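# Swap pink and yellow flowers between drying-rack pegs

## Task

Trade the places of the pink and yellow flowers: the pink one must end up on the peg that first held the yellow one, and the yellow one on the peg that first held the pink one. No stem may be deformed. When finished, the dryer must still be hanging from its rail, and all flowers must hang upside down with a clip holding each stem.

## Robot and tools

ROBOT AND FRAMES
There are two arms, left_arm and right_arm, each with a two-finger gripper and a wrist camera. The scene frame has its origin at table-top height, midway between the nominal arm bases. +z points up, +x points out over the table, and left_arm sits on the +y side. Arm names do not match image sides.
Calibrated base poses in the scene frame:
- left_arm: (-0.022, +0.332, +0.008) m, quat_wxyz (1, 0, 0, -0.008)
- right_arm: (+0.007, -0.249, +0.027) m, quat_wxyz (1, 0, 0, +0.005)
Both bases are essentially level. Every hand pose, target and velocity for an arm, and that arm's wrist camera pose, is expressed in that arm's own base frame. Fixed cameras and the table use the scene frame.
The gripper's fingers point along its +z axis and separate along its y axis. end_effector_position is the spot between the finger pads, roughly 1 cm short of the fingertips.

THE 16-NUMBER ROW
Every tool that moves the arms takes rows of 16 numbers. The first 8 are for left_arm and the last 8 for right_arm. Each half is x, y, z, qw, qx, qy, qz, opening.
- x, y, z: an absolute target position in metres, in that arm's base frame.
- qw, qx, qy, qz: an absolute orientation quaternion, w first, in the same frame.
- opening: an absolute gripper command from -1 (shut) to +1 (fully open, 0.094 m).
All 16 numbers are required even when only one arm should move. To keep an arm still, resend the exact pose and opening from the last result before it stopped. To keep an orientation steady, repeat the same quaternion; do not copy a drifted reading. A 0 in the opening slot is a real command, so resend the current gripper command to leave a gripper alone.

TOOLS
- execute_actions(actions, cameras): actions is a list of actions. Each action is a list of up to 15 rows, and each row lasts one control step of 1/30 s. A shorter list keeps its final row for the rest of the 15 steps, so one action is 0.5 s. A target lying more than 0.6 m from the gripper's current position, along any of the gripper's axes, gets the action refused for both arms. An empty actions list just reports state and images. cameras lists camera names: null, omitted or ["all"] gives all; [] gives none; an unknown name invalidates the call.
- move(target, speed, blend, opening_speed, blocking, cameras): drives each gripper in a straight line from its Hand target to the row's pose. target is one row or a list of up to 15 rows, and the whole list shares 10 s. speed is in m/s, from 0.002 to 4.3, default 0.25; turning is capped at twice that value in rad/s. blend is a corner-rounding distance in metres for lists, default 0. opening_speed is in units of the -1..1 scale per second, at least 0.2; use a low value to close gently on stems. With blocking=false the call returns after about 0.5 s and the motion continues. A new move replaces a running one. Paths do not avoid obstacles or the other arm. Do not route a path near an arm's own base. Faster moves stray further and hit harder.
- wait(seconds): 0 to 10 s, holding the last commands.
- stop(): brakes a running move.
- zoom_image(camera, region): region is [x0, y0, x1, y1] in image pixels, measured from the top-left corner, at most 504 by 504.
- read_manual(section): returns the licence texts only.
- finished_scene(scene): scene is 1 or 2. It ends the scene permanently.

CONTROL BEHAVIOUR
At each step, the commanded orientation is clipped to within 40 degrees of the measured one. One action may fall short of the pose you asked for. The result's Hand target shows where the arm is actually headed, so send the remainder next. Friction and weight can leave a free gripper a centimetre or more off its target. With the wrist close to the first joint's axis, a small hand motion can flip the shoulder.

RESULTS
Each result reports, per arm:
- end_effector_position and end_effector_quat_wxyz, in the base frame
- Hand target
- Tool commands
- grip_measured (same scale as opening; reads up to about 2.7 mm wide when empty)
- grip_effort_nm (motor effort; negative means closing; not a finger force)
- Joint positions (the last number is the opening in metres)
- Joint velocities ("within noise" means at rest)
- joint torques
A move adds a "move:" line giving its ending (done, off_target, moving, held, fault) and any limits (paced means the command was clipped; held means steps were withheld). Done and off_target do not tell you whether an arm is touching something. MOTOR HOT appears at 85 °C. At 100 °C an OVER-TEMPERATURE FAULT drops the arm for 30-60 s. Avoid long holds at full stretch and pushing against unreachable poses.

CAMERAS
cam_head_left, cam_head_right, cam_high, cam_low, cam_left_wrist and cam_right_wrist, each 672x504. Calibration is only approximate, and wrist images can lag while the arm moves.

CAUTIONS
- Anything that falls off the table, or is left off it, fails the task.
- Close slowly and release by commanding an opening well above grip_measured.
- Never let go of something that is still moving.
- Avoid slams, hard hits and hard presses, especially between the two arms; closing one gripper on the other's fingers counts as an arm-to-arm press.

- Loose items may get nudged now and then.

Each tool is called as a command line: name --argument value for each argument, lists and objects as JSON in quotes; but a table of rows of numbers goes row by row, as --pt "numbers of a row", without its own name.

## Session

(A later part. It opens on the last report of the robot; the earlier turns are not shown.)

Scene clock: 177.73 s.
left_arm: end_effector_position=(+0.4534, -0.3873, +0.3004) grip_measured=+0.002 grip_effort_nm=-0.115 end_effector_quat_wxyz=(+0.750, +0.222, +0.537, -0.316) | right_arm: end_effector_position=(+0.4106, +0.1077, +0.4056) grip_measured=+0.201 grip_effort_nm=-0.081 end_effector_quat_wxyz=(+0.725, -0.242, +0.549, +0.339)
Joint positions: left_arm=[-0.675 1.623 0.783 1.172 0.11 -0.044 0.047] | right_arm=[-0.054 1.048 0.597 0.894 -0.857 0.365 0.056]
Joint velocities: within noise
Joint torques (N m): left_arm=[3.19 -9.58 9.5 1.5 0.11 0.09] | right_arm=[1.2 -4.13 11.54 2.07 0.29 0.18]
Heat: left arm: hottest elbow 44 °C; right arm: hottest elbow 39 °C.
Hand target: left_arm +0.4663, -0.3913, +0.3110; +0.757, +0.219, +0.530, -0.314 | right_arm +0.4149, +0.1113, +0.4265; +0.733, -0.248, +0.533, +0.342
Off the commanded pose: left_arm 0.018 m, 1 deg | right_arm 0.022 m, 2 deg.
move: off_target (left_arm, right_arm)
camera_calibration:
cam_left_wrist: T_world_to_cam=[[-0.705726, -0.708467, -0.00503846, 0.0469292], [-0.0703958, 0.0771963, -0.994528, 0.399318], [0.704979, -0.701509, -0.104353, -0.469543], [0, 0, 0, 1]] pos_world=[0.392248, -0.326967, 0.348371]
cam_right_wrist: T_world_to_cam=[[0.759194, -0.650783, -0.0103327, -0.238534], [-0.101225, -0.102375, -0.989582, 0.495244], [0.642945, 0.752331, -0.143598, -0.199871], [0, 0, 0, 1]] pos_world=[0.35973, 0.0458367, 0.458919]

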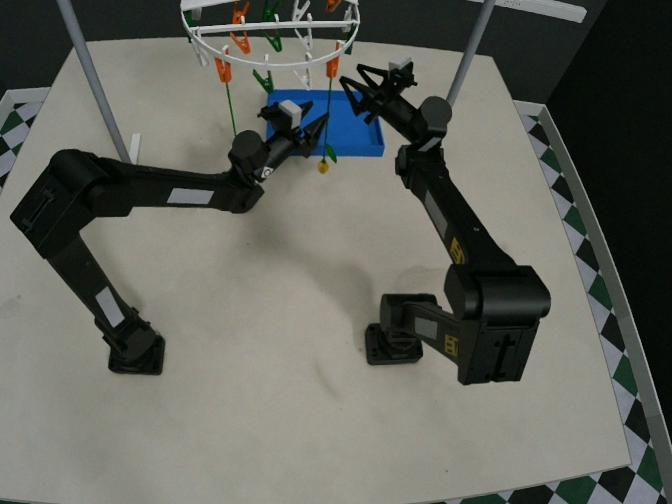

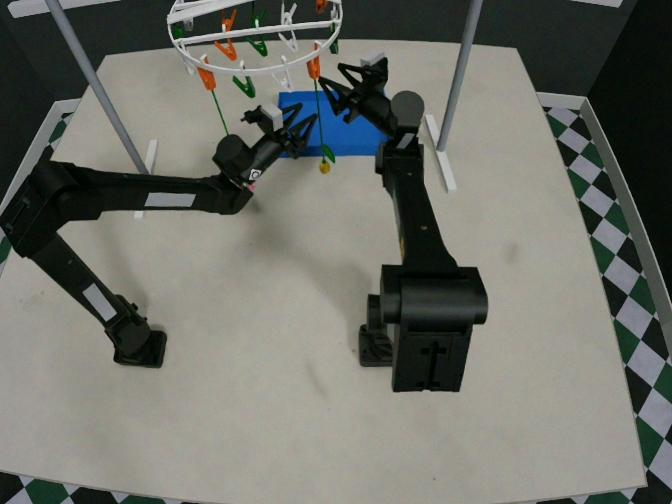

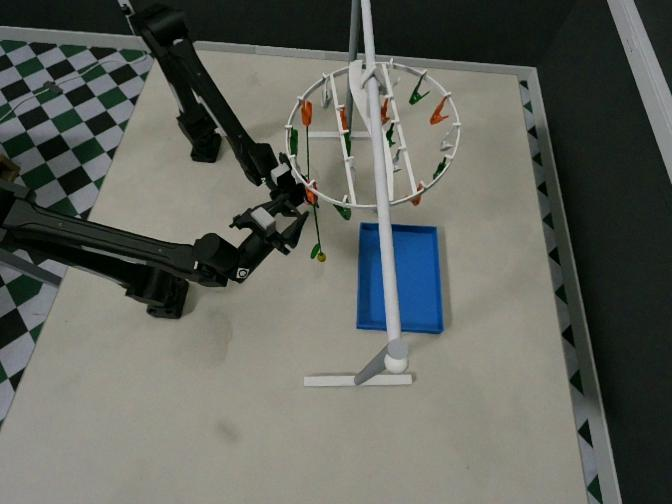

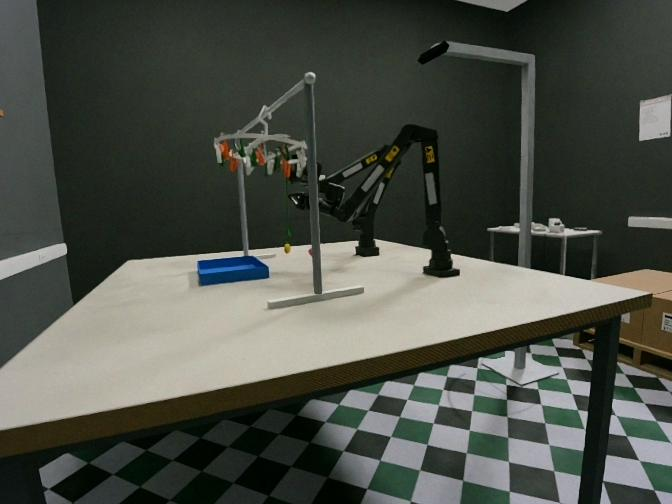

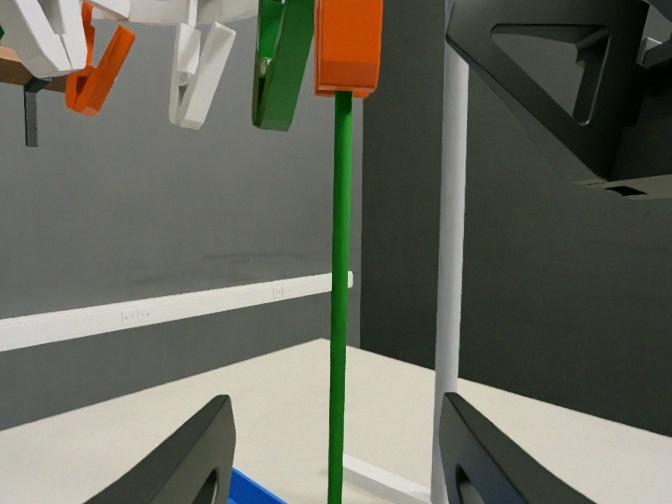

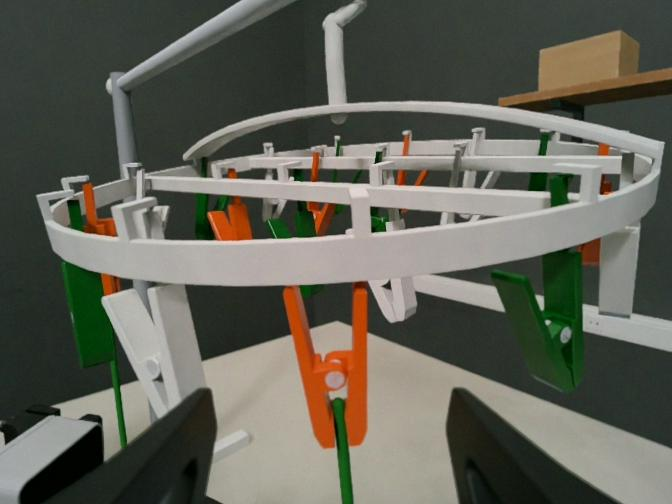

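move --target '[0.488,-0.4135,0.312,0.7568,0.2195,0.5299,-0.3135,0.0,0.437,0.1356,0.430,0.7332,-0.2484,0.5327,0.3419,0.2]' --speed 0.08

Scene clock: 187.63 s.
left_arm: end_effector_position=(+0.4767, -0.4053, +0.3016) grip_measured=+0.002 grip_effort_nm=-0.115 end_effector_quat_wxyz=(+0.750, +0.221, +0.538, -0.315) | right_arm: end_effector_position=(+0.4275, +0.1309, +0.4069) grip_measured=+0.201 grip_effort_nm=-0.081 end_effector_quat_wxyz=(+0.722, -0.236, +0.549, +0.349)
Joint positions: left_arm=[-0.675 1.681 0.868 1.144 0.107 -0.044 0.047] | right_arm=[0.022 1.1 0.635 0.884 -0.789 0.351 0.056]
Joint velocities: within noise
Joint torques (N m): left_arm=[2.61 -10.52 9.83 1.5 -0.09 0.12] | right_arm=[1.44 -4.89 12.45 1.22 0.28 -0.11]
Heat: left arm: hottest elbow 43 °C; right arm: hottest elbow 39 °C.
Hand target: left_arm +0.4872, -0.4127, +0.3121; +0.757, +0.219, +0.530, -0.314 | right_arm +0.4354, +0.1351, +0.4296; +0.733, -0.248, +0.533, +0.342
Off the commanded pose: left_arm 0.017 m, 1 deg | right_arm 0.025 m, 3 deg.
move: off_target (left_arm, right_arm)
camera_calibration:
cam_left_wrist: T_world_to_cam=[[-0.703956, -0.710231, -0.00414095, 0.0488219], [-0.0714317, 0.076599, -0.9945, 0.403758], [0.706642, -0.699789, -0.104655, -0.498464], [0, 0, 0, 1]] pos_world=[0.415445, -0.345072, 0.349573]
cam_right_wrist: T_world_to_cam=[[0.765177, -0.643011, -0.0322617, -0.230995], [-0.112466, -0.0841576, -0.990085, 0.503123], [0.633921, 0.761219, -0.136712, -0.228103], [0, 0, 0, 1]] pos_world=[0.377936, 0.0674455, 0.459498]

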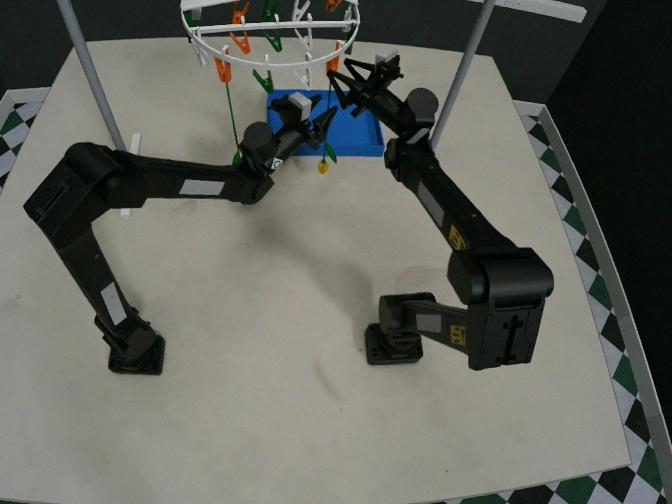

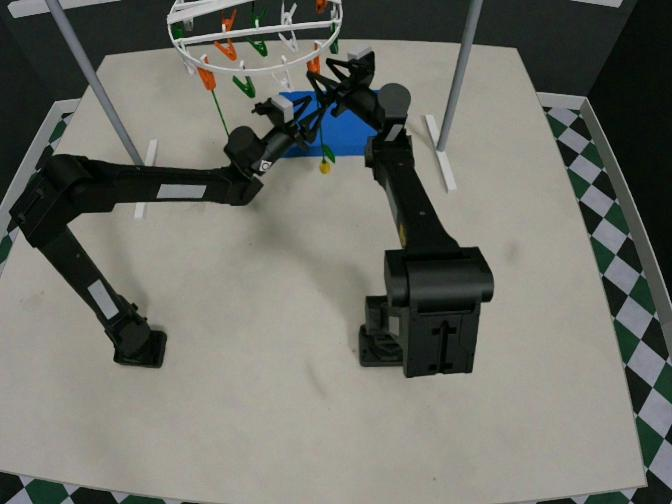

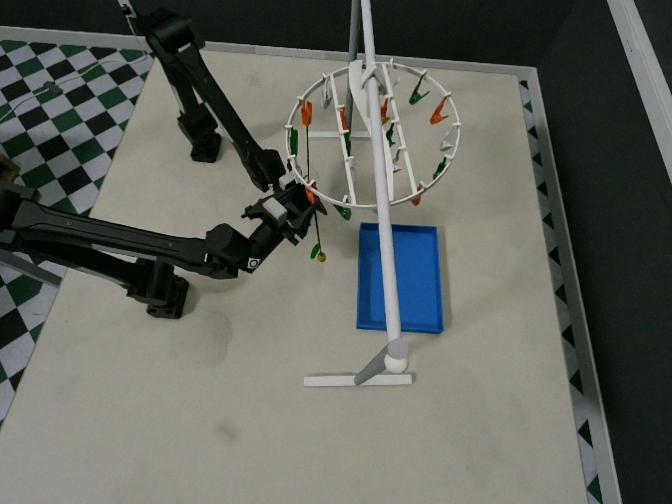

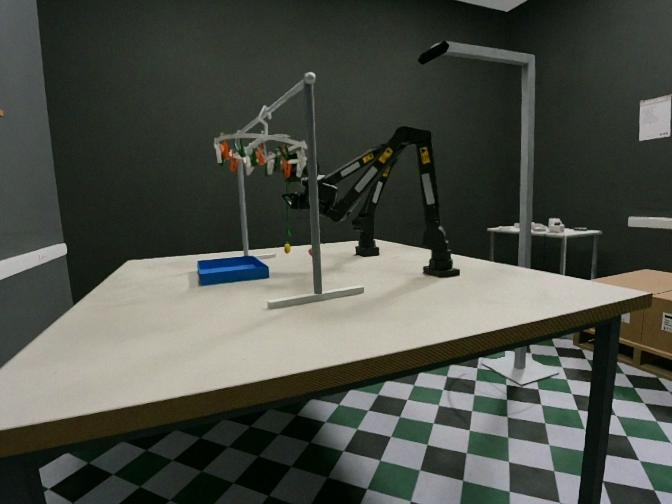

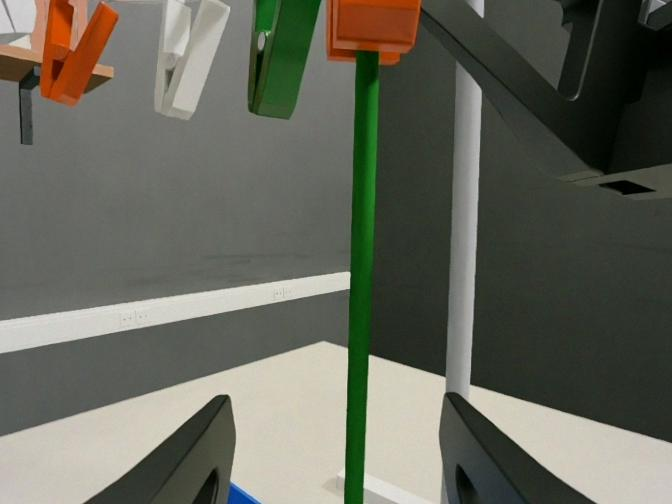

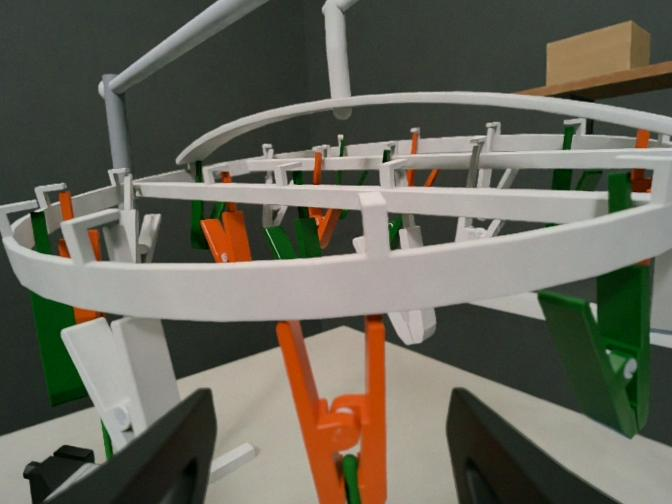

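move --target '[0.4845,-0.417,0.312,0.7568,0.2195,0.5299,-0.3135,0.0,0.439,0.138,0.435,0.7332,-0.2484,0.5327,0.3419,0.2]' --speed 0.08 --cameras '["cam_left_wrist","cam_right_wrist"]'

zoom_image --camera "cam_right_wrist" --region '[180, 250, 480, 504]'

Scene clock: 195.83 s.
left_arm: end_effector_position=(+0.4779, -0.4042, +0.3019) grip_measured=+0.002 grip_effort_nm=-0.120 end_effector_quat_wxyz=(+0.751, +0.217, +0.539, -0.313) | right_arm: end_effector_position=(+0.4303, +0.1329, +0.4114) grip_measured=+0.201 grip_effort_nm=-0.071 end_effector_quat_wxyz=(+0.722, -0.236, +0.549, +0.349)
Joint positions: left_arm=[-0.675 1.681 0.869 1.144 0.097 -0.044 0.047] | right_arm=[0.028 1.1 0.649 0.866 -0.783 0.346 0.056]
Joint velocities: within noise
Joint torques (N m): left_arm=[1.85 -10.52 9.69 1.5 -0.06 0.16] | right_arm=[1.38 -5.01 12.48 1.26 0.27 -0.13]
Heat: left arm: hottest elbow 44 °C; right arm: hottest elbow 41 °C.
Hand target: left_arm +0.4837, -0.4163, +0.3121; +0.757, +0.219, +0.530, -0.314 | right_arm +0.4375, +0.1374, +0.4345; +0.733, -0.248, +0.533, +0.342
Off the commanded pose: left_arm 0.018 m, 1 deg | right_arm 0.026 m, 3 deg.
move: off_target (left_arm, right_arm)
camera_calibration:
cam_left_wrist: T_world_to_cam=[[-0.69726, -0.716818, -0.000977401, 0.0437035], [-0.0738556, 0.0731965, -0.994579, 0.403814], [0.713004, -0.693408, -0.103978, -0.499074], [0, 0, 0, 1]] pos_world=[0.416139, -0.344292, 0.349775]
cam_right_wrist: T_world_to_cam=[[0.764669, -0.643599, -0.032567, -0.231123], [-0.113206, -0.0844068, -0.98998, 0.508415], [0.634401, 0.760694, -0.137402, -0.230686], [0, 0, 0, 1]] pos_world=[0.380635, 0.0696446, 0.464097]
Images, in order (width x height): cam_left_wrist 672x504, cam_right_wrist 672x504.

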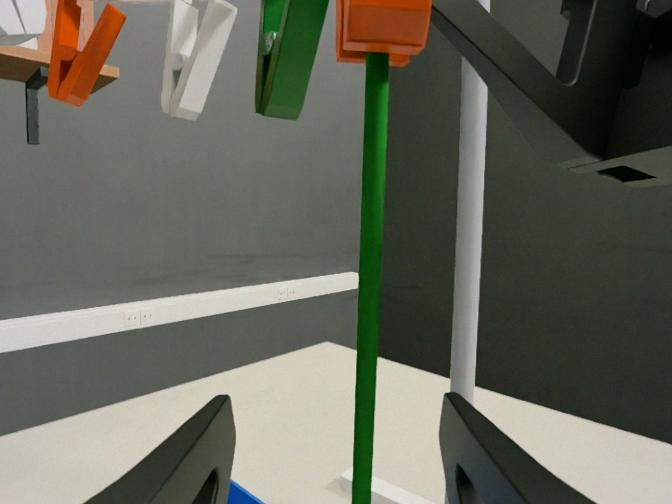

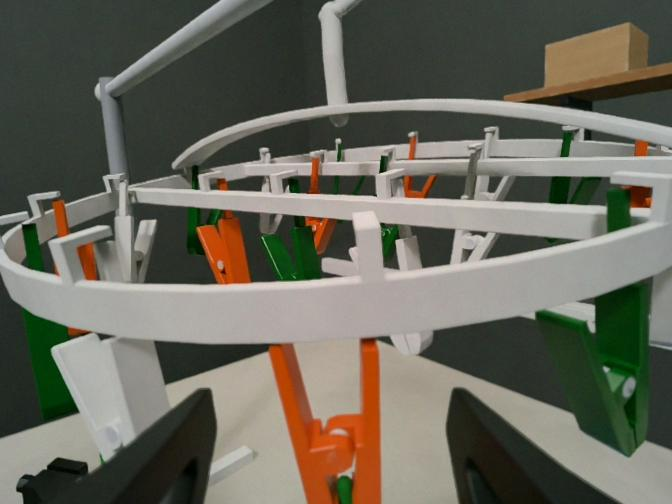

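Scaled by 1.680 from the camera's 672x504 image, which has a finer 960x720 frame.

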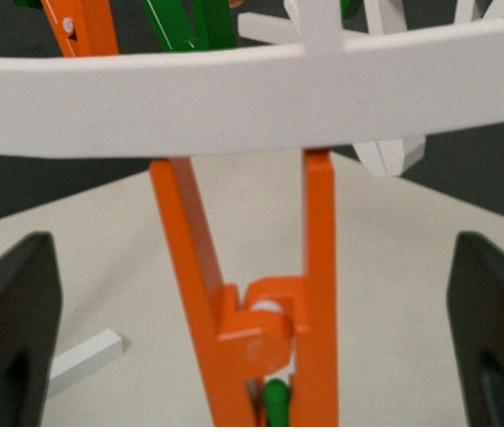

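move --target '[0.4775,-0.424,0.312,0.7568,0.2195,0.5299,-0.3135,0.0,0.439,0.138,0.435,0.7332,-0.2484,0.5327,0.3419,0.2]' --speed 0.08 --cameras '["cam_left_wrist"]'

Scene clock: 199.43 s.
left_arm: end_effector_position=(+0.4711, -0.4123, +0.3020) grip_measured=+0.002 grip_effort_nm=-0.115 end_effector_quat_wxyz=(+0.751, +0.218, +0.539, -0.313) | right_arm: end_effector_position=(+0.4303, +0.1331, +0.4113) grip_measured=+0.201 grip_effort_nm=-0.081 end_effector_quat_wxyz=(+0.722, -0.236, +0.549, +0.349)
Joint positions: left_arm=[-0.697 1.681 0.869 1.144 0.078 -0.038 0.047] | right_arm=[0.029 1.1 0.649 0.865 -0.783 0.345 0.056]
Joint velocities: within noise
Joint torques (N m): left_arm=[1.9 -10.7 9.51 1.5 -0.08 0.18] | right_arm=[1.2 -5.19 12.48 1.24 0.27 -0.12]
Heat: left arm: hottest elbow 45 °C; right arm: hottest elbow 42 °C.
Hand target: left_arm +0.4767, -0.4235, +0.3121; +0.757, +0.219, +0.530, -0.314 | right_arm +0.4375, +0.1375, +0.4345; +0.733, -0.248, +0.533, +0.342
Off the commanded pose: left_arm 0.017 m, 1 deg | right_arm 0.026 m, 3 deg.
move: off_target (left_arm, right_arm)
camera_calibration:
cam_left_wrist: T_world_to_cam=[[-0.698813, -0.715305, -0.000623354, 0.0344162], [-0.0735155, 0.0726873, -0.994642, 0.403614], [0.711517, -0.695022, -0.103381, -0.500083], [0, 0, 0, 1]] pos_world=[0.40954, -0.352288, 0.349774]
Images, in order (width x height): cam_left_wrist 672x504.

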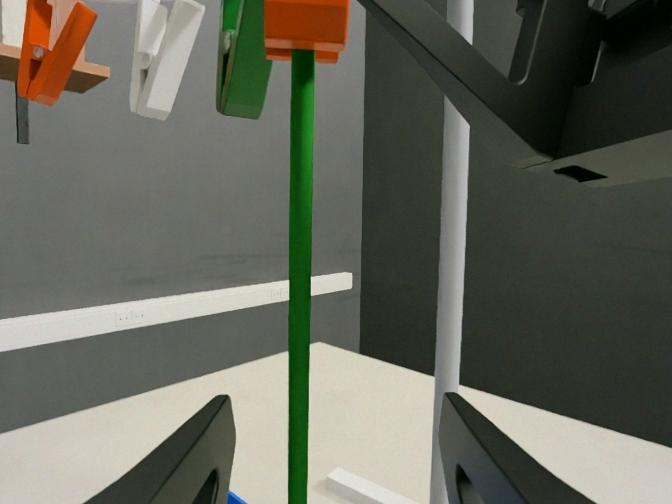

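move --target '[0.4845,-0.417,0.312,0.7568,0.2195,0.5299,-0.3135,0.0,0.439,0.138,0.435,0.7332,-0.2484,0.5327,0.3419,0.2]' --speed 0.08 --cameras '["cam_left_wrist"]'

Scene clock: 202.50 s.
left_arm: end_effector_position=(+0.4703, -0.4131, +0.3019) grip_measured=+0.002 grip_effort_nm=-0.125 end_effector_quat_wxyz=(+0.750, +0.223, +0.537, -0.316) | right_arm: end_effector_position=(+0.4303, +0.1331, +0.4113) grip_measured=+0.201 grip_effort_nm=-0.076 end_effector_quat_wxyz=(+0.722, -0.236, +0.549, +0.349)
Joint positions: left_arm=[-0.695 1.681 0.869 1.144 0.092 -0.038 0.047] | right_arm=[0.029 1.1 0.649 0.865 -0.783 0.345 0.056]
Joint velocities: within noise
Joint torques (N m): left_arm=[3.19 -10.52 9.69 1.5 0.14 0.09] | right_arm=[1.38 -5.13 12.48 1.26 0.28 -0.13]
Heat: left arm: hottest elbow 45 °C; right arm: hottest elbow 43 °C.
Hand target: left_arm +0.4837, -0.4162, +0.3121; +0.757, +0.219, +0.530, -0.314 | right_arm +0.4375, +0.1375, +0.4345; +0.733, -0.248, +0.533, +0.342
Off the commanded pose: left_arm 0.018 m, 1 deg | right_arm 0.026 m, 3 deg.
move: off_target (left_arm, right_arm)
camera_calibration:
cam_left_wrist: T_world_to_cam=[[-0.706553, -0.707639, -0.00542375, 0.0414936], [-0.0696123, 0.0771285, -0.994588, 0.403552], [0.704228, -0.702352, -0.103756, -0.499468], [0, 0, 0, 1]] pos_world=[0.409149, -0.352565, 0.34977]
Images, in order (width x height): cam_left_wrist 672x504.

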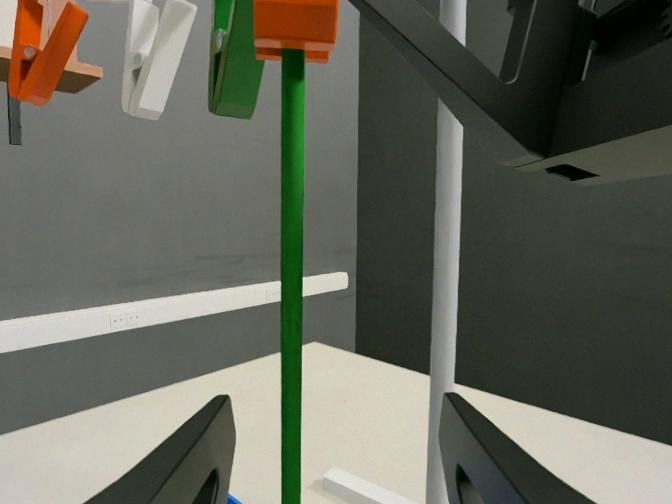

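move --target '[0.4895,-0.412,0.312,0.7568,0.2195,0.5299,-0.3135,0.0,0.439,0.138,0.435,0.7332,-0.2484,0.5327,0.3419,0.2]' --speed 0.05 --cameras '["cam_left_wrist"]'

Scene clock: 204.67 s.
left_arm: end_effector_position=(+0.4749, -0.4076, +0.3016) grip_measured=+0.002 grip_effort_nm=-0.115 end_effector_quat_wxyz=(+0.750, +0.224, +0.537, -0.314) | right_arm: end_effector_position=(+0.4303, +0.1331, +0.4113) grip_measured=+0.201 grip_effort_nm=-0.076 end_effector_quat_wxyz=(+0.722, -0.236, +0.549, +0.349)
Joint positions: left_arm=[-0.68 1.681 0.869 1.144 0.106 -0.038 0.047] | right_arm=[0.029 1.1 0.649 0.865 -0.783 0.345 0.056]
Joint velocities: within noise
Joint torques (N m): left_arm=[3.43 -10.4 9.81 1.5 0.13 0.03] | right_arm=[1.2 -5.07 12.44 1.22 0.28 -0.14]
Heat: left arm: hottest elbow 45 °C; right arm: hottest elbow 43 °C.
Hand target: left_arm +0.4887, -0.4113, +0.3119; +0.757, +0.219, +0.530, -0.313 | right_arm +0.4375, +0.1375, +0.4345; +0.733, -0.248, +0.533, +0.342
Off the commanded pose: left_arm 0.018 m, 1 deg | right_arm 0.026 m, 3 deg.
move: off_target (left_arm, right_arm)
camera_calibration:
cam_left_wrist: T_world_to_cam=[[-0.704967, -0.709172, -0.0098253, 0.0485595], [-0.0672474, 0.0806268, -0.994473, 0.403461], [0.706044, -0.700411, -0.104529, -0.498813], [0, 0, 0, 1]] pos_world=[0.413549, -0.347467, 0.349567]
Images, in order (width x height): cam_left_wrist 672x504.

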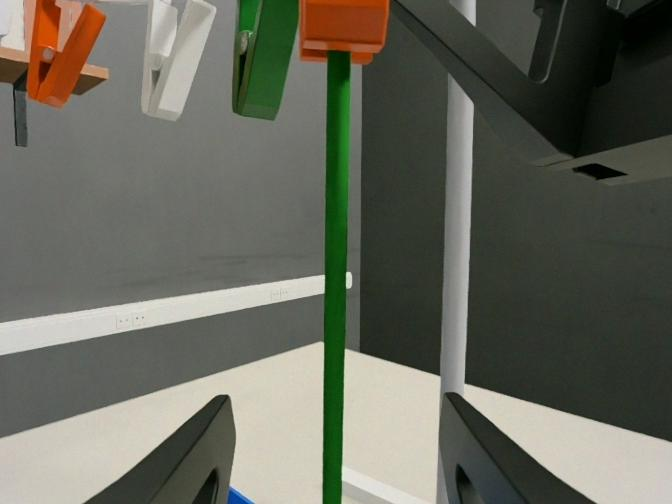

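move --target '[0.4895,-0.412,0.312,0.7568,0.2195,0.5299,-0.3135,-0.8,0.439,0.138,0.435,0.7332,-0.2484,0.5327,0.3419,0.2]' --opening_speed 0.4 --cameras '["cam_left_wrist"]'

Scene clock: 208.27 s.
left_arm: end_effector_position=(+0.4750, -0.4075, +0.3016) grip_measured=-0.798 grip_effort_nm=-0.115 end_effector_quat_wxyz=(+0.750, +0.224, +0.537, -0.314) | right_arm: end_effector_position=(+0.4303, +0.1331, +0.4113) grip_measured=+0.201 grip_effort_nm=-0.071 end_effector_quat_wxyz=(+0.722, -0.236, +0.549, +0.349)
Joint positions: left_arm=[-0.679 1.681 0.869 1.144 0.107 -0.038 0.01] | right_arm=[0.029 1.1 0.649 0.865 -0.783 0.345 0.056]
Joint velocities: within noise
Joint torques (N m): left_arm=[3.25 -10.46 9.81 1.5 0.11 0.03] | right_arm=[1.49 -5.01 12.52 1.24 0.27 -0.11]
Heat: left arm: hottest elbow 46 °C; right arm: hottest elbow 44 °C.
Hand target: left_arm +0.4887, -0.4112, +0.3120; +0.757, +0.219, +0.530, -0.314 | right_arm +0.4375, +0.1375, +0.4345; +0.733, -0.248, +0.533, +0.342
Off the commanded pose: left_arm 0.018 m, 1 deg | right_arm 0.026 m, 3 deg.
move: off_target (left_arm, right_arm)
camera_calibration:
cam_left_wrist: T_world_to_cam=[[-0.70518, -0.708958, -0.0100094, 0.0489282], [-0.0670932, 0.0807762, -0.994472, 0.403447], [0.705847, -0.70061, -0.104528, -0.498802], [0, 0, 0, 1]] pos_world=[0.413649, -0.347366, 0.349567]
Images, in order (width x height): cam_left_wrist 672x504.

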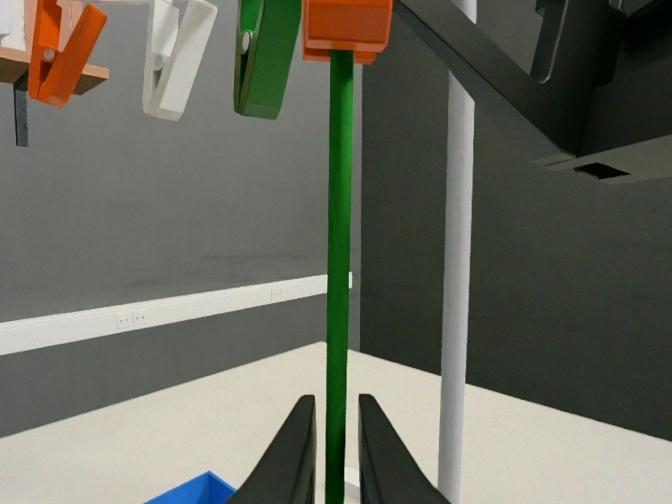

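Perfectly centered. Close the rest, then begin the right squeeze.

move --target '[0.4895,-0.412,0.312,0.7568,0.2195,0.5299,-0.3135,-0.96,0.439,0.138,0.435,0.7332,-0.2484,0.5327,0.3419,-0.35]' --opening_speed 0.3 --cameras '["cam_left_wrist","cam_right_wrist"]'

Scene clock: 211.67 s.
left_arm: end_effector_position=(+0.4750, -0.4075, +0.3014) grip_measured=-0.953 grip_effort_nm=-0.867 end_effector_quat_wxyz=(+0.750, +0.224, +0.537, -0.314) | right_arm: end_effector_position=(+0.4303, +0.1331, +0.4113) grip_measured=-0.348 grip_effort_nm=-0.076 end_effector_quat_wxyz=(+0.722, -0.236, +0.549, +0.349)
Joint positions: left_arm=[-0.679 1.682 0.869 1.144 0.107 -0.038 0.002] | right_arm=[0.029 1.1 0.649 0.865 -0.783 0.345 0.031]
Joint velocities: within noise
Joint torques (N m): left_arm=[3.31 -10.46 9.83 1.51 0.11 0.03] | right_arm=[1.2 -5.01 12.48 1.33 0.27 -0.13]
Heat: left arm: hottest elbow 46 °C; right arm: hottest elbow 45 °C.
Hand target: left_arm +0.4888, -0.4112, +0.3119; +0.757, +0.219, +0.530, -0.313 | right_arm +0.4375, +0.1375, +0.4345; +0.733, -0.248, +0.533, +0.342
Off the commanded pose: left_arm 0.018 m, 1 deg | right_arm 0.026 m, 3 deg.
move: off_target (left_arm, right_arm)
camera_calibration:
cam_left_wrist: T_world_to_cam=[[-0.705183, -0.708955, -0.0100109, 0.0489994], [-0.067373, 0.0810565, -0.99443, 0.403454], [0.705817, -0.70058, -0.104924, -0.498732], [0, 0, 0, 1]] pos_world=[0.413749, -0.347366, 0.349368]
cam_right_wrist: T_world_to_cam=[[0.764727, -0.643539, -0.0324116, -0.231095], [-0.113402, -0.0849001, -0.989915, 0.508412], [0.634297, 0.76069, -0.137904, -0.23058], [0, 0, 0, 1]] pos_world=[0.380636, 0.0698448, 0.463997]
Images, in order (width x height): cam_left_wrist 672x504, cam_right_wrist 672x504.

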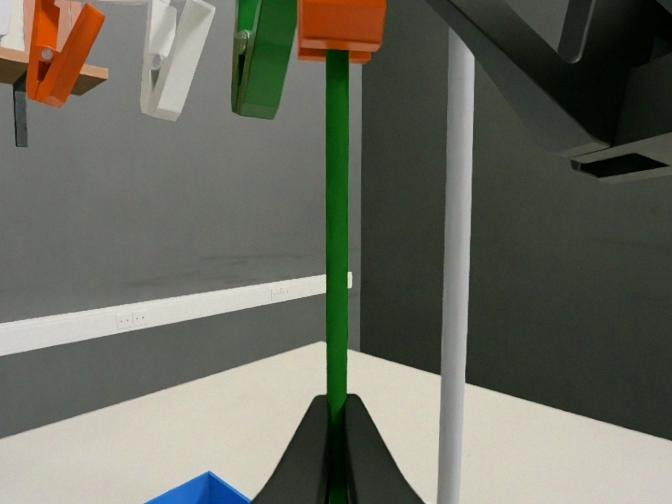

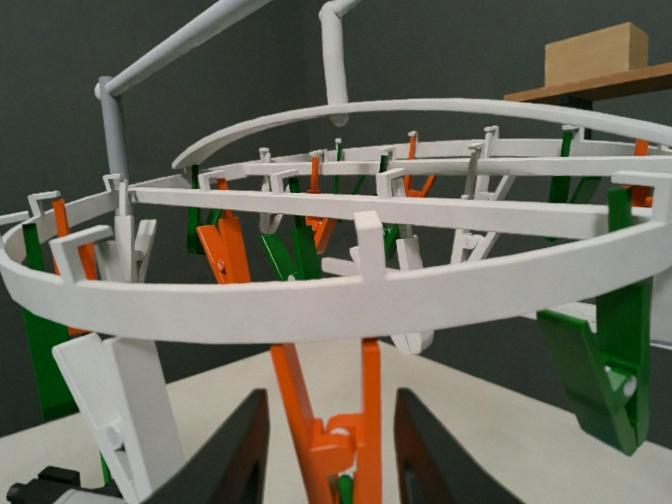

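move --target '[0.4895,-0.412,0.312,0.7568,0.2195,0.5299,-0.3135,-0.96,0.439,0.138,0.4415,0.7332,-0.2484,0.5327,0.3419,-0.35]' --speed 0.05 --cameras '["cam_right_wrist"]'

zoom_image --camera "cam_right_wrist" --region '[200, 280, 460, 504]'

Scene clock: 217.97 s.
left_arm: end_effector_position=(+0.4750, -0.4075, +0.3014) grip_measured=-0.953 grip_effort_nm=-0.882 end_effector_quat_wxyz=(+0.750, +0.224, +0.537, -0.314) | right_arm: end_effector_position=(+0.4329, +0.1332, +0.4140) grip_measured=-0.349 grip_effort_nm=-0.081 end_effector_quat_wxyz=(+0.720, -0.235, +0.552, +0.350)
Joint positions: left_arm=[-0.679 1.682 0.869 1.144 0.107 -0.038 0.002] | right_arm=[0.029 1.1 0.662 0.845 -0.783 0.345 0.031]
Joint velocities: within noise
Joint torques (N m): left_arm=[3.25 -10.46 9.81 1.51 0.1 0.03] | right_arm=[1.44 -5.95 12.56 1.24 0.27 -0.13]
Heat: left arm: hottest elbow 46 °C; right arm: hottest elbow 46 °C.
Hand target: left_arm +0.4888, -0.4112, +0.3119; +0.757, +0.219, +0.530, -0.313 | right_arm +0.4373, +0.1374, +0.4411; +0.733, -0.248, +0.532, +0.342
Off the commanded pose: left_arm 0.018 m, 1 deg | right_arm 0.029 m, 3 deg.
move: off_target (left_arm, right_arm)
camera_calibration:
cam_right_wrist: T_world_to_cam=[[0.76449, -0.643495, -0.0383339, -0.230509], [-0.121264, -0.0851511, -0.988961, 0.51451], [0.633127, 0.760699, -0.14313, -0.229217], [0, 0, 0, 1]] pos_world=[0.383737, 0.0698449, 0.467186]
Images, in order (width x height): cam_right_wrist 672x504.

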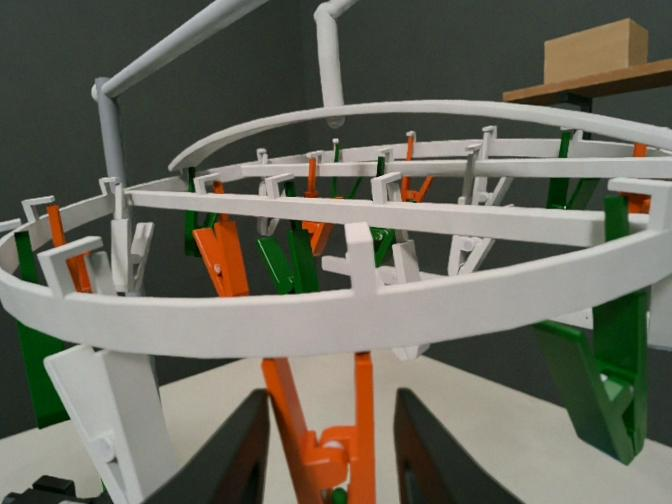

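Scaled by 1.938 from the camera's 672x504 image, which has a finer 960x720 frame.

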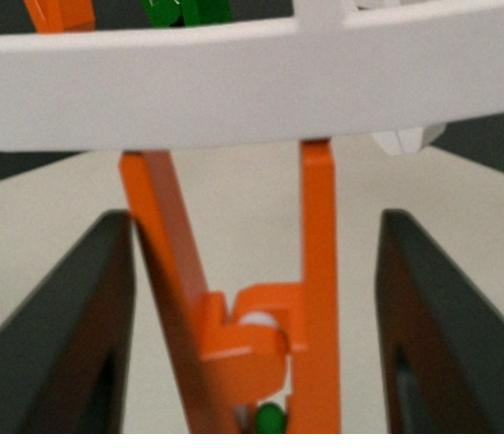

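move --target '[0.4895,-0.412,0.312,0.7568,0.2195,0.5299,-0.3135,-0.96,0.439,0.138,0.4415,0.7332,-0.2484,0.5327,0.3419,-0.52]' --opening_speed 0.2 --cameras '["cam_left_wrist","cam_right_wrist"]'

zoom_image --camera "cam_right_wrist" --region '[200, 280, 460, 504]'

Scene clock: 225.93 s.
left_arm: end_effector_position=(+0.4750, -0.4075, +0.3014) grip_measured=-0.956 grip_effort_nm=-0.926 end_effector_quat_wxyz=(+0.750, +0.224, +0.537, -0.314) | right_arm: end_effector_position=(+0.4329, +0.1332, +0.4139) grip_measured=-0.518 grip_effort_nm=-0.090 end_effector_quat_wxyz=(+0.720, -0.234, +0.552, +0.350)
Joint positions: left_arm=[-0.679 1.682 0.869 1.144 0.107 -0.038 0.002] | right_arm=[0.029 1.1 0.662 0.844 -0.783 0.345 0.023]
Joint velocities: within noise
Joint torques (N m): left_arm=[3.31 -10.46 9.83 1.5 0.1 0.03] | right_arm=[1.26 -6.01 12.55 1.35 0.25 -0.13]
Heat: left arm: hottest elbow 47 °C; right arm: hottest elbow 48 °C.
Hand target: left_arm +0.4887, -0.4112, +0.3120; +0.757, +0.219, +0.530, -0.313 | right_arm +0.4373, +0.1374, +0.4411; +0.733, -0.248, +0.532, +0.342
Off the commanded pose: left_arm 0.018 m, 1 deg | right_arm 0.029 m, 3 deg.
move: off_target (left_arm, right_arm)
camera_calibration:
cam_left_wrist: T_world_to_cam=[[-0.705183, -0.708955, -0.0100109, 0.0489994], [-0.067373, 0.0810565, -0.99443, 0.403454], [0.705817, -0.70058, -0.104924, -0.498732], [0, 0, 0, 1]] pos_world=[0.413749, -0.347366, 0.349368]
cam_right_wrist: T_world_to_cam=[[0.76446, -0.643498, -0.0388757, -0.230325], [-0.121993, -0.0851837, -0.988869, 0.514661], [0.633024, 0.760693, -0.143622, -0.229025], [0, 0, 0, 1]] pos_world=[0.383837, 0.0698449, 0.467085]
Images, in order (width x height): cam_left_wrist 672x504, cam_right_wrist 672x504.

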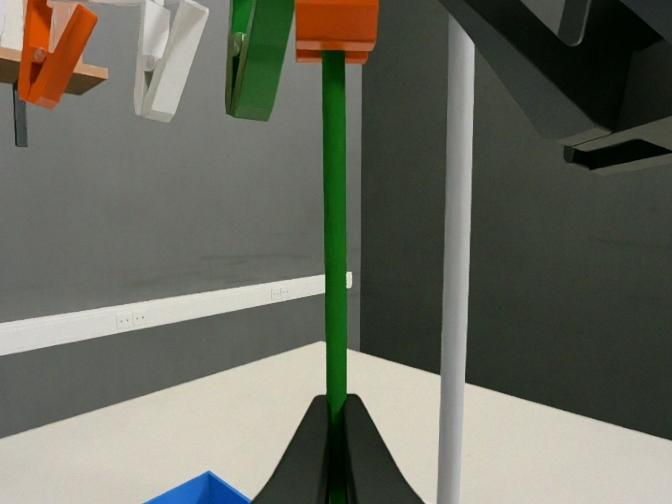

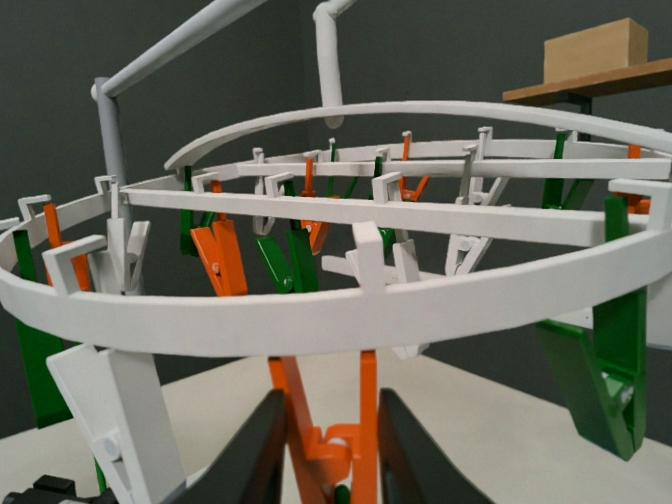

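Scaled by 1.938 from the camera's 672x504 image, which has a finer 960x720 frame.

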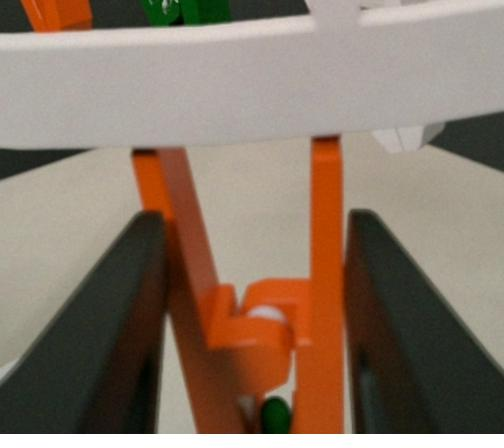

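move --target '[0.4895,-0.412,0.312,0.7568,0.2195,0.5299,-0.3135,-0.96,0.439,0.138,0.4415,0.7332,-0.2484,0.5327,0.3419,-0.66]' --opening_speed 0.2 --cameras '["cam_left_wrist","cam_right_wrist"]'

zoom_image --camera "cam_right_wrist" --region '[200, 280, 460, 504]'

zoom_image --camera "cam_left_wrist" --region '[230, 0, 430, 120]'

Scene clock: 228.90 s.
left_arm: end_effector_position=(+0.4750, -0.4075, +0.3014) grip_measured=-0.958 grip_effort_nm=-0.965 end_effector_quat_wxyz=(+0.750, +0.224, +0.537, -0.314) | right_arm: end_effector_position=(+0.4330, +0.1331, +0.4139) grip_measured=-0.658 grip_effort_nm=-0.081 end_effector_quat_wxyz=(+0.720, -0.234, +0.552, +0.350)
Joint positions: left_arm=[-0.679 1.682 0.869 1.144 0.107 -0.038 0.002] | right_arm=[0.029 1.1 0.662 0.844 -0.782 0.345 0.016]
Joint velocities: within noise
Joint torques (N m): left_arm=[3.25 -10.52 9.81 1.5 0.1 0.03] | right_arm=[1.32 -6.01 12.53 1.33 0.22 -0.13]
Heat: left arm: hottest elbow 47 °C; right arm: hottest elbow 48 °C.
Hand target: left_arm +0.4887, -0.4112, +0.3121; +0.757, +0.219, +0.530, -0.313 | right_arm +0.4373, +0.1374, +0.4411; +0.733, -0.248, +0.532, +0.342
Off the commanded pose: left_arm 0.018 m, 1 deg | right_arm 0.029 m, 3 deg.
move: off_target (left_arm, right_arm)
camera_calibration:
cam_left_wrist: T_world_to_cam=[[-0.705183, -0.708955, -0.0100109, 0.0489994], [-0.067373, 0.0810565, -0.99443, 0.403454], [0.705817, -0.70058, -0.104924, -0.498732], [0, 0, 0, 1]] pos_world=[0.413749, -0.347366, 0.349368]
cam_right_wrist: T_world_to_cam=[[0.764019, -0.644007, -0.0391097, -0.230011], [-0.122099, -0.084798, -0.988889, 0.514684], [0.633535, 0.760305, -0.14342, -0.229288], [0, 0, 0, 1]] pos_world=[0.383837, 0.069844, 0.467085]
Images, in order (width x height): cam_left_wrist 672x504, cam_right_wrist 672x504.

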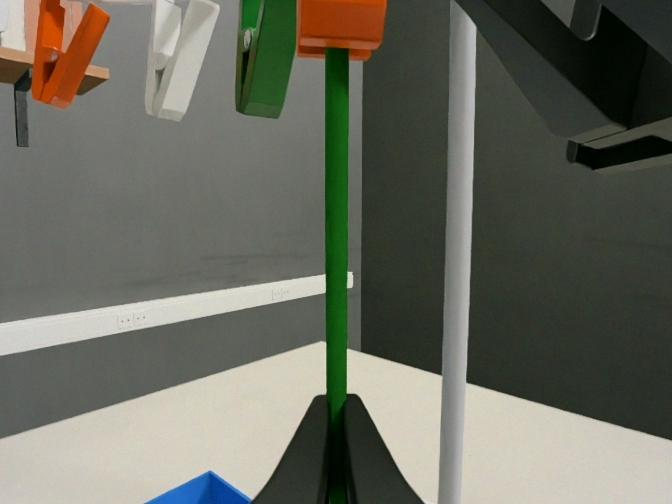

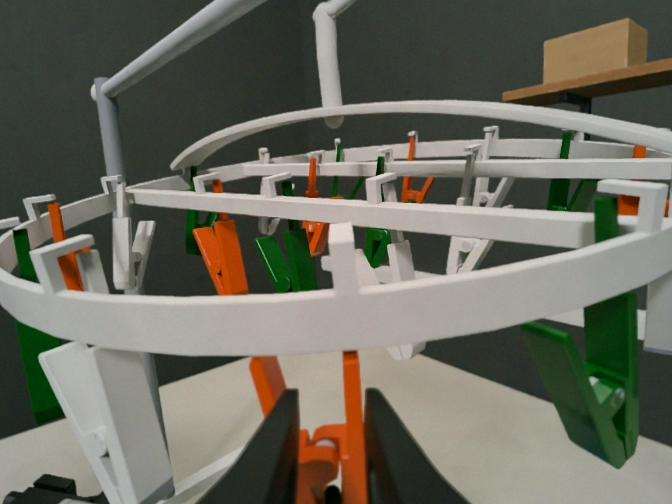

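Scaled by 1.938 from the camera's 672x504 image, which has a finer 960x720 frame.

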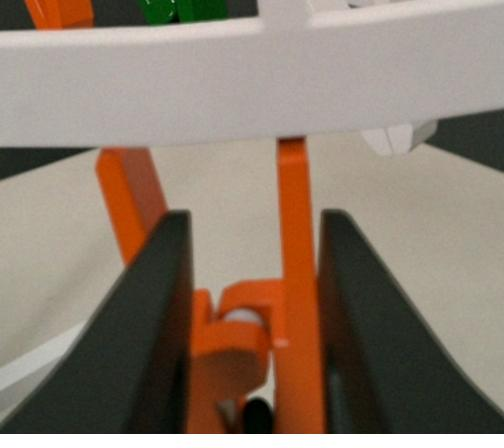

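Scaled by 2.520 from the camera's 672x504 image, which has a finer 960x720 frame.

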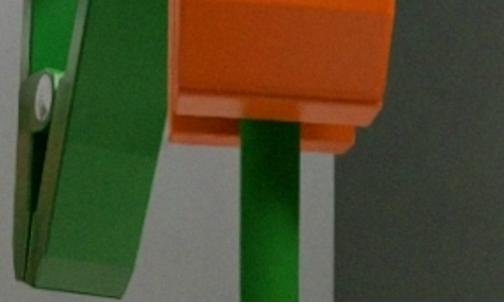

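move --target '[0.4895,-0.412,0.312,0.7568,0.2195,0.5299,-0.3135,-0.96,0.439,0.138,0.4415,0.7332,-0.2484,0.5327,0.3419,-0.25]' --opening_speed 0.4 --cameras '["cam_right_wrist"]'

zoom_image --camera "cam_right_wrist" --region '[200, 280, 460, 504]'

Scene clock: 233.10 s.
left_arm: end_effector_position=(+0.4750, -0.4076, +0.3014) grip_measured=-0.956 grip_effort_nm=-0.930 end_effector_quat_wxyz=(+0.750, +0.224, +0.537, -0.314) | right_arm: end_effector_position=(+0.4333, +0.1329, +0.4140) grip_measured=-0.252 grip_effort_nm=0.081 end_effector_quat_wxyz=(+0.720, -0.233, +0.552, +0.349)
Joint positions: left_arm=[-0.679 1.682 0.869 1.144 0.107 -0.038 0.002] | right_arm=[0.029 1.1 0.662 0.844 -0.78 0.345 0.035]
Joint velocities: left_arm=[-0.005 0.005 -0.002 -0.002 0.022 0.037 -0.004] | right_arm=[within noise]
Joint torques (N m): left_arm=[3.25 -10.46 9.81 1.51 0.09 0.03] | right_arm=[1.32 -5.95 12.52 1.28 0.15 -0.12]
Heat: left arm: hottest elbow 47 °C; right arm: hottest elbow 49 °C.
Hand target: left_arm +0.4887, -0.4112, +0.3121; +0.757, +0.219, +0.530, -0.314 | right_arm +0.4373, +0.1374, +0.4411; +0.733, -0.248, +0.532, +0.342
Off the commanded pose: left_arm 0.019 m, 1 deg | right_arm 0.029 m, 3 deg.
move: off_target (left_arm, right_arm)
camera_calibration:
cam_right_wrist: T_world_to_cam=[[0.762763, -0.645485, -0.0392686, -0.229554], [-0.121999, -0.0840001, -0.988969, 0.514721], [0.635066, 0.75914, -0.142821, -0.229969], [0, 0, 0, 1]] pos_world=[0.383937, 0.0696412, 0.467185]
Images, in order (width x height): cam_right_wrist 672x504.

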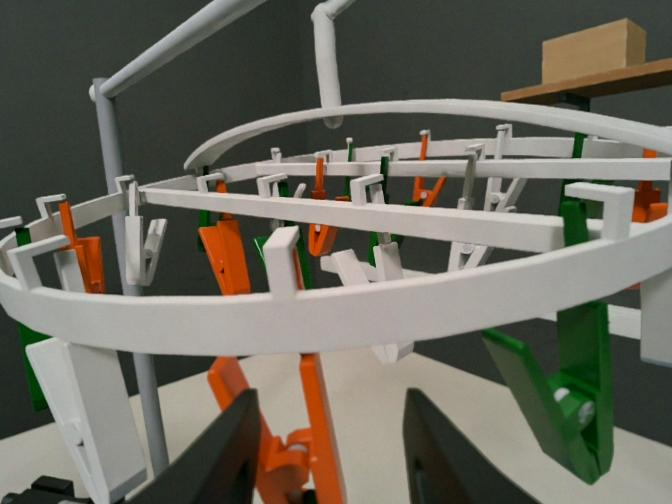

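Scaled by 1.938 from the camera's 672x504 image, which has a finer 960x720 frame.

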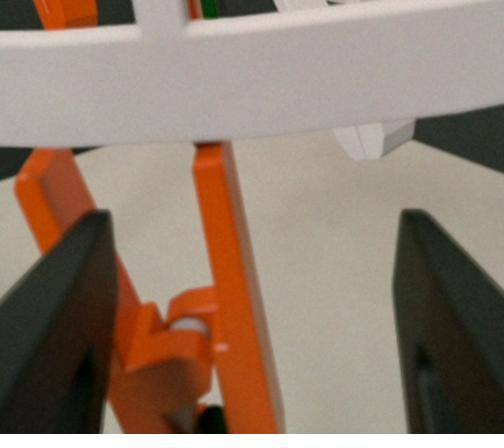

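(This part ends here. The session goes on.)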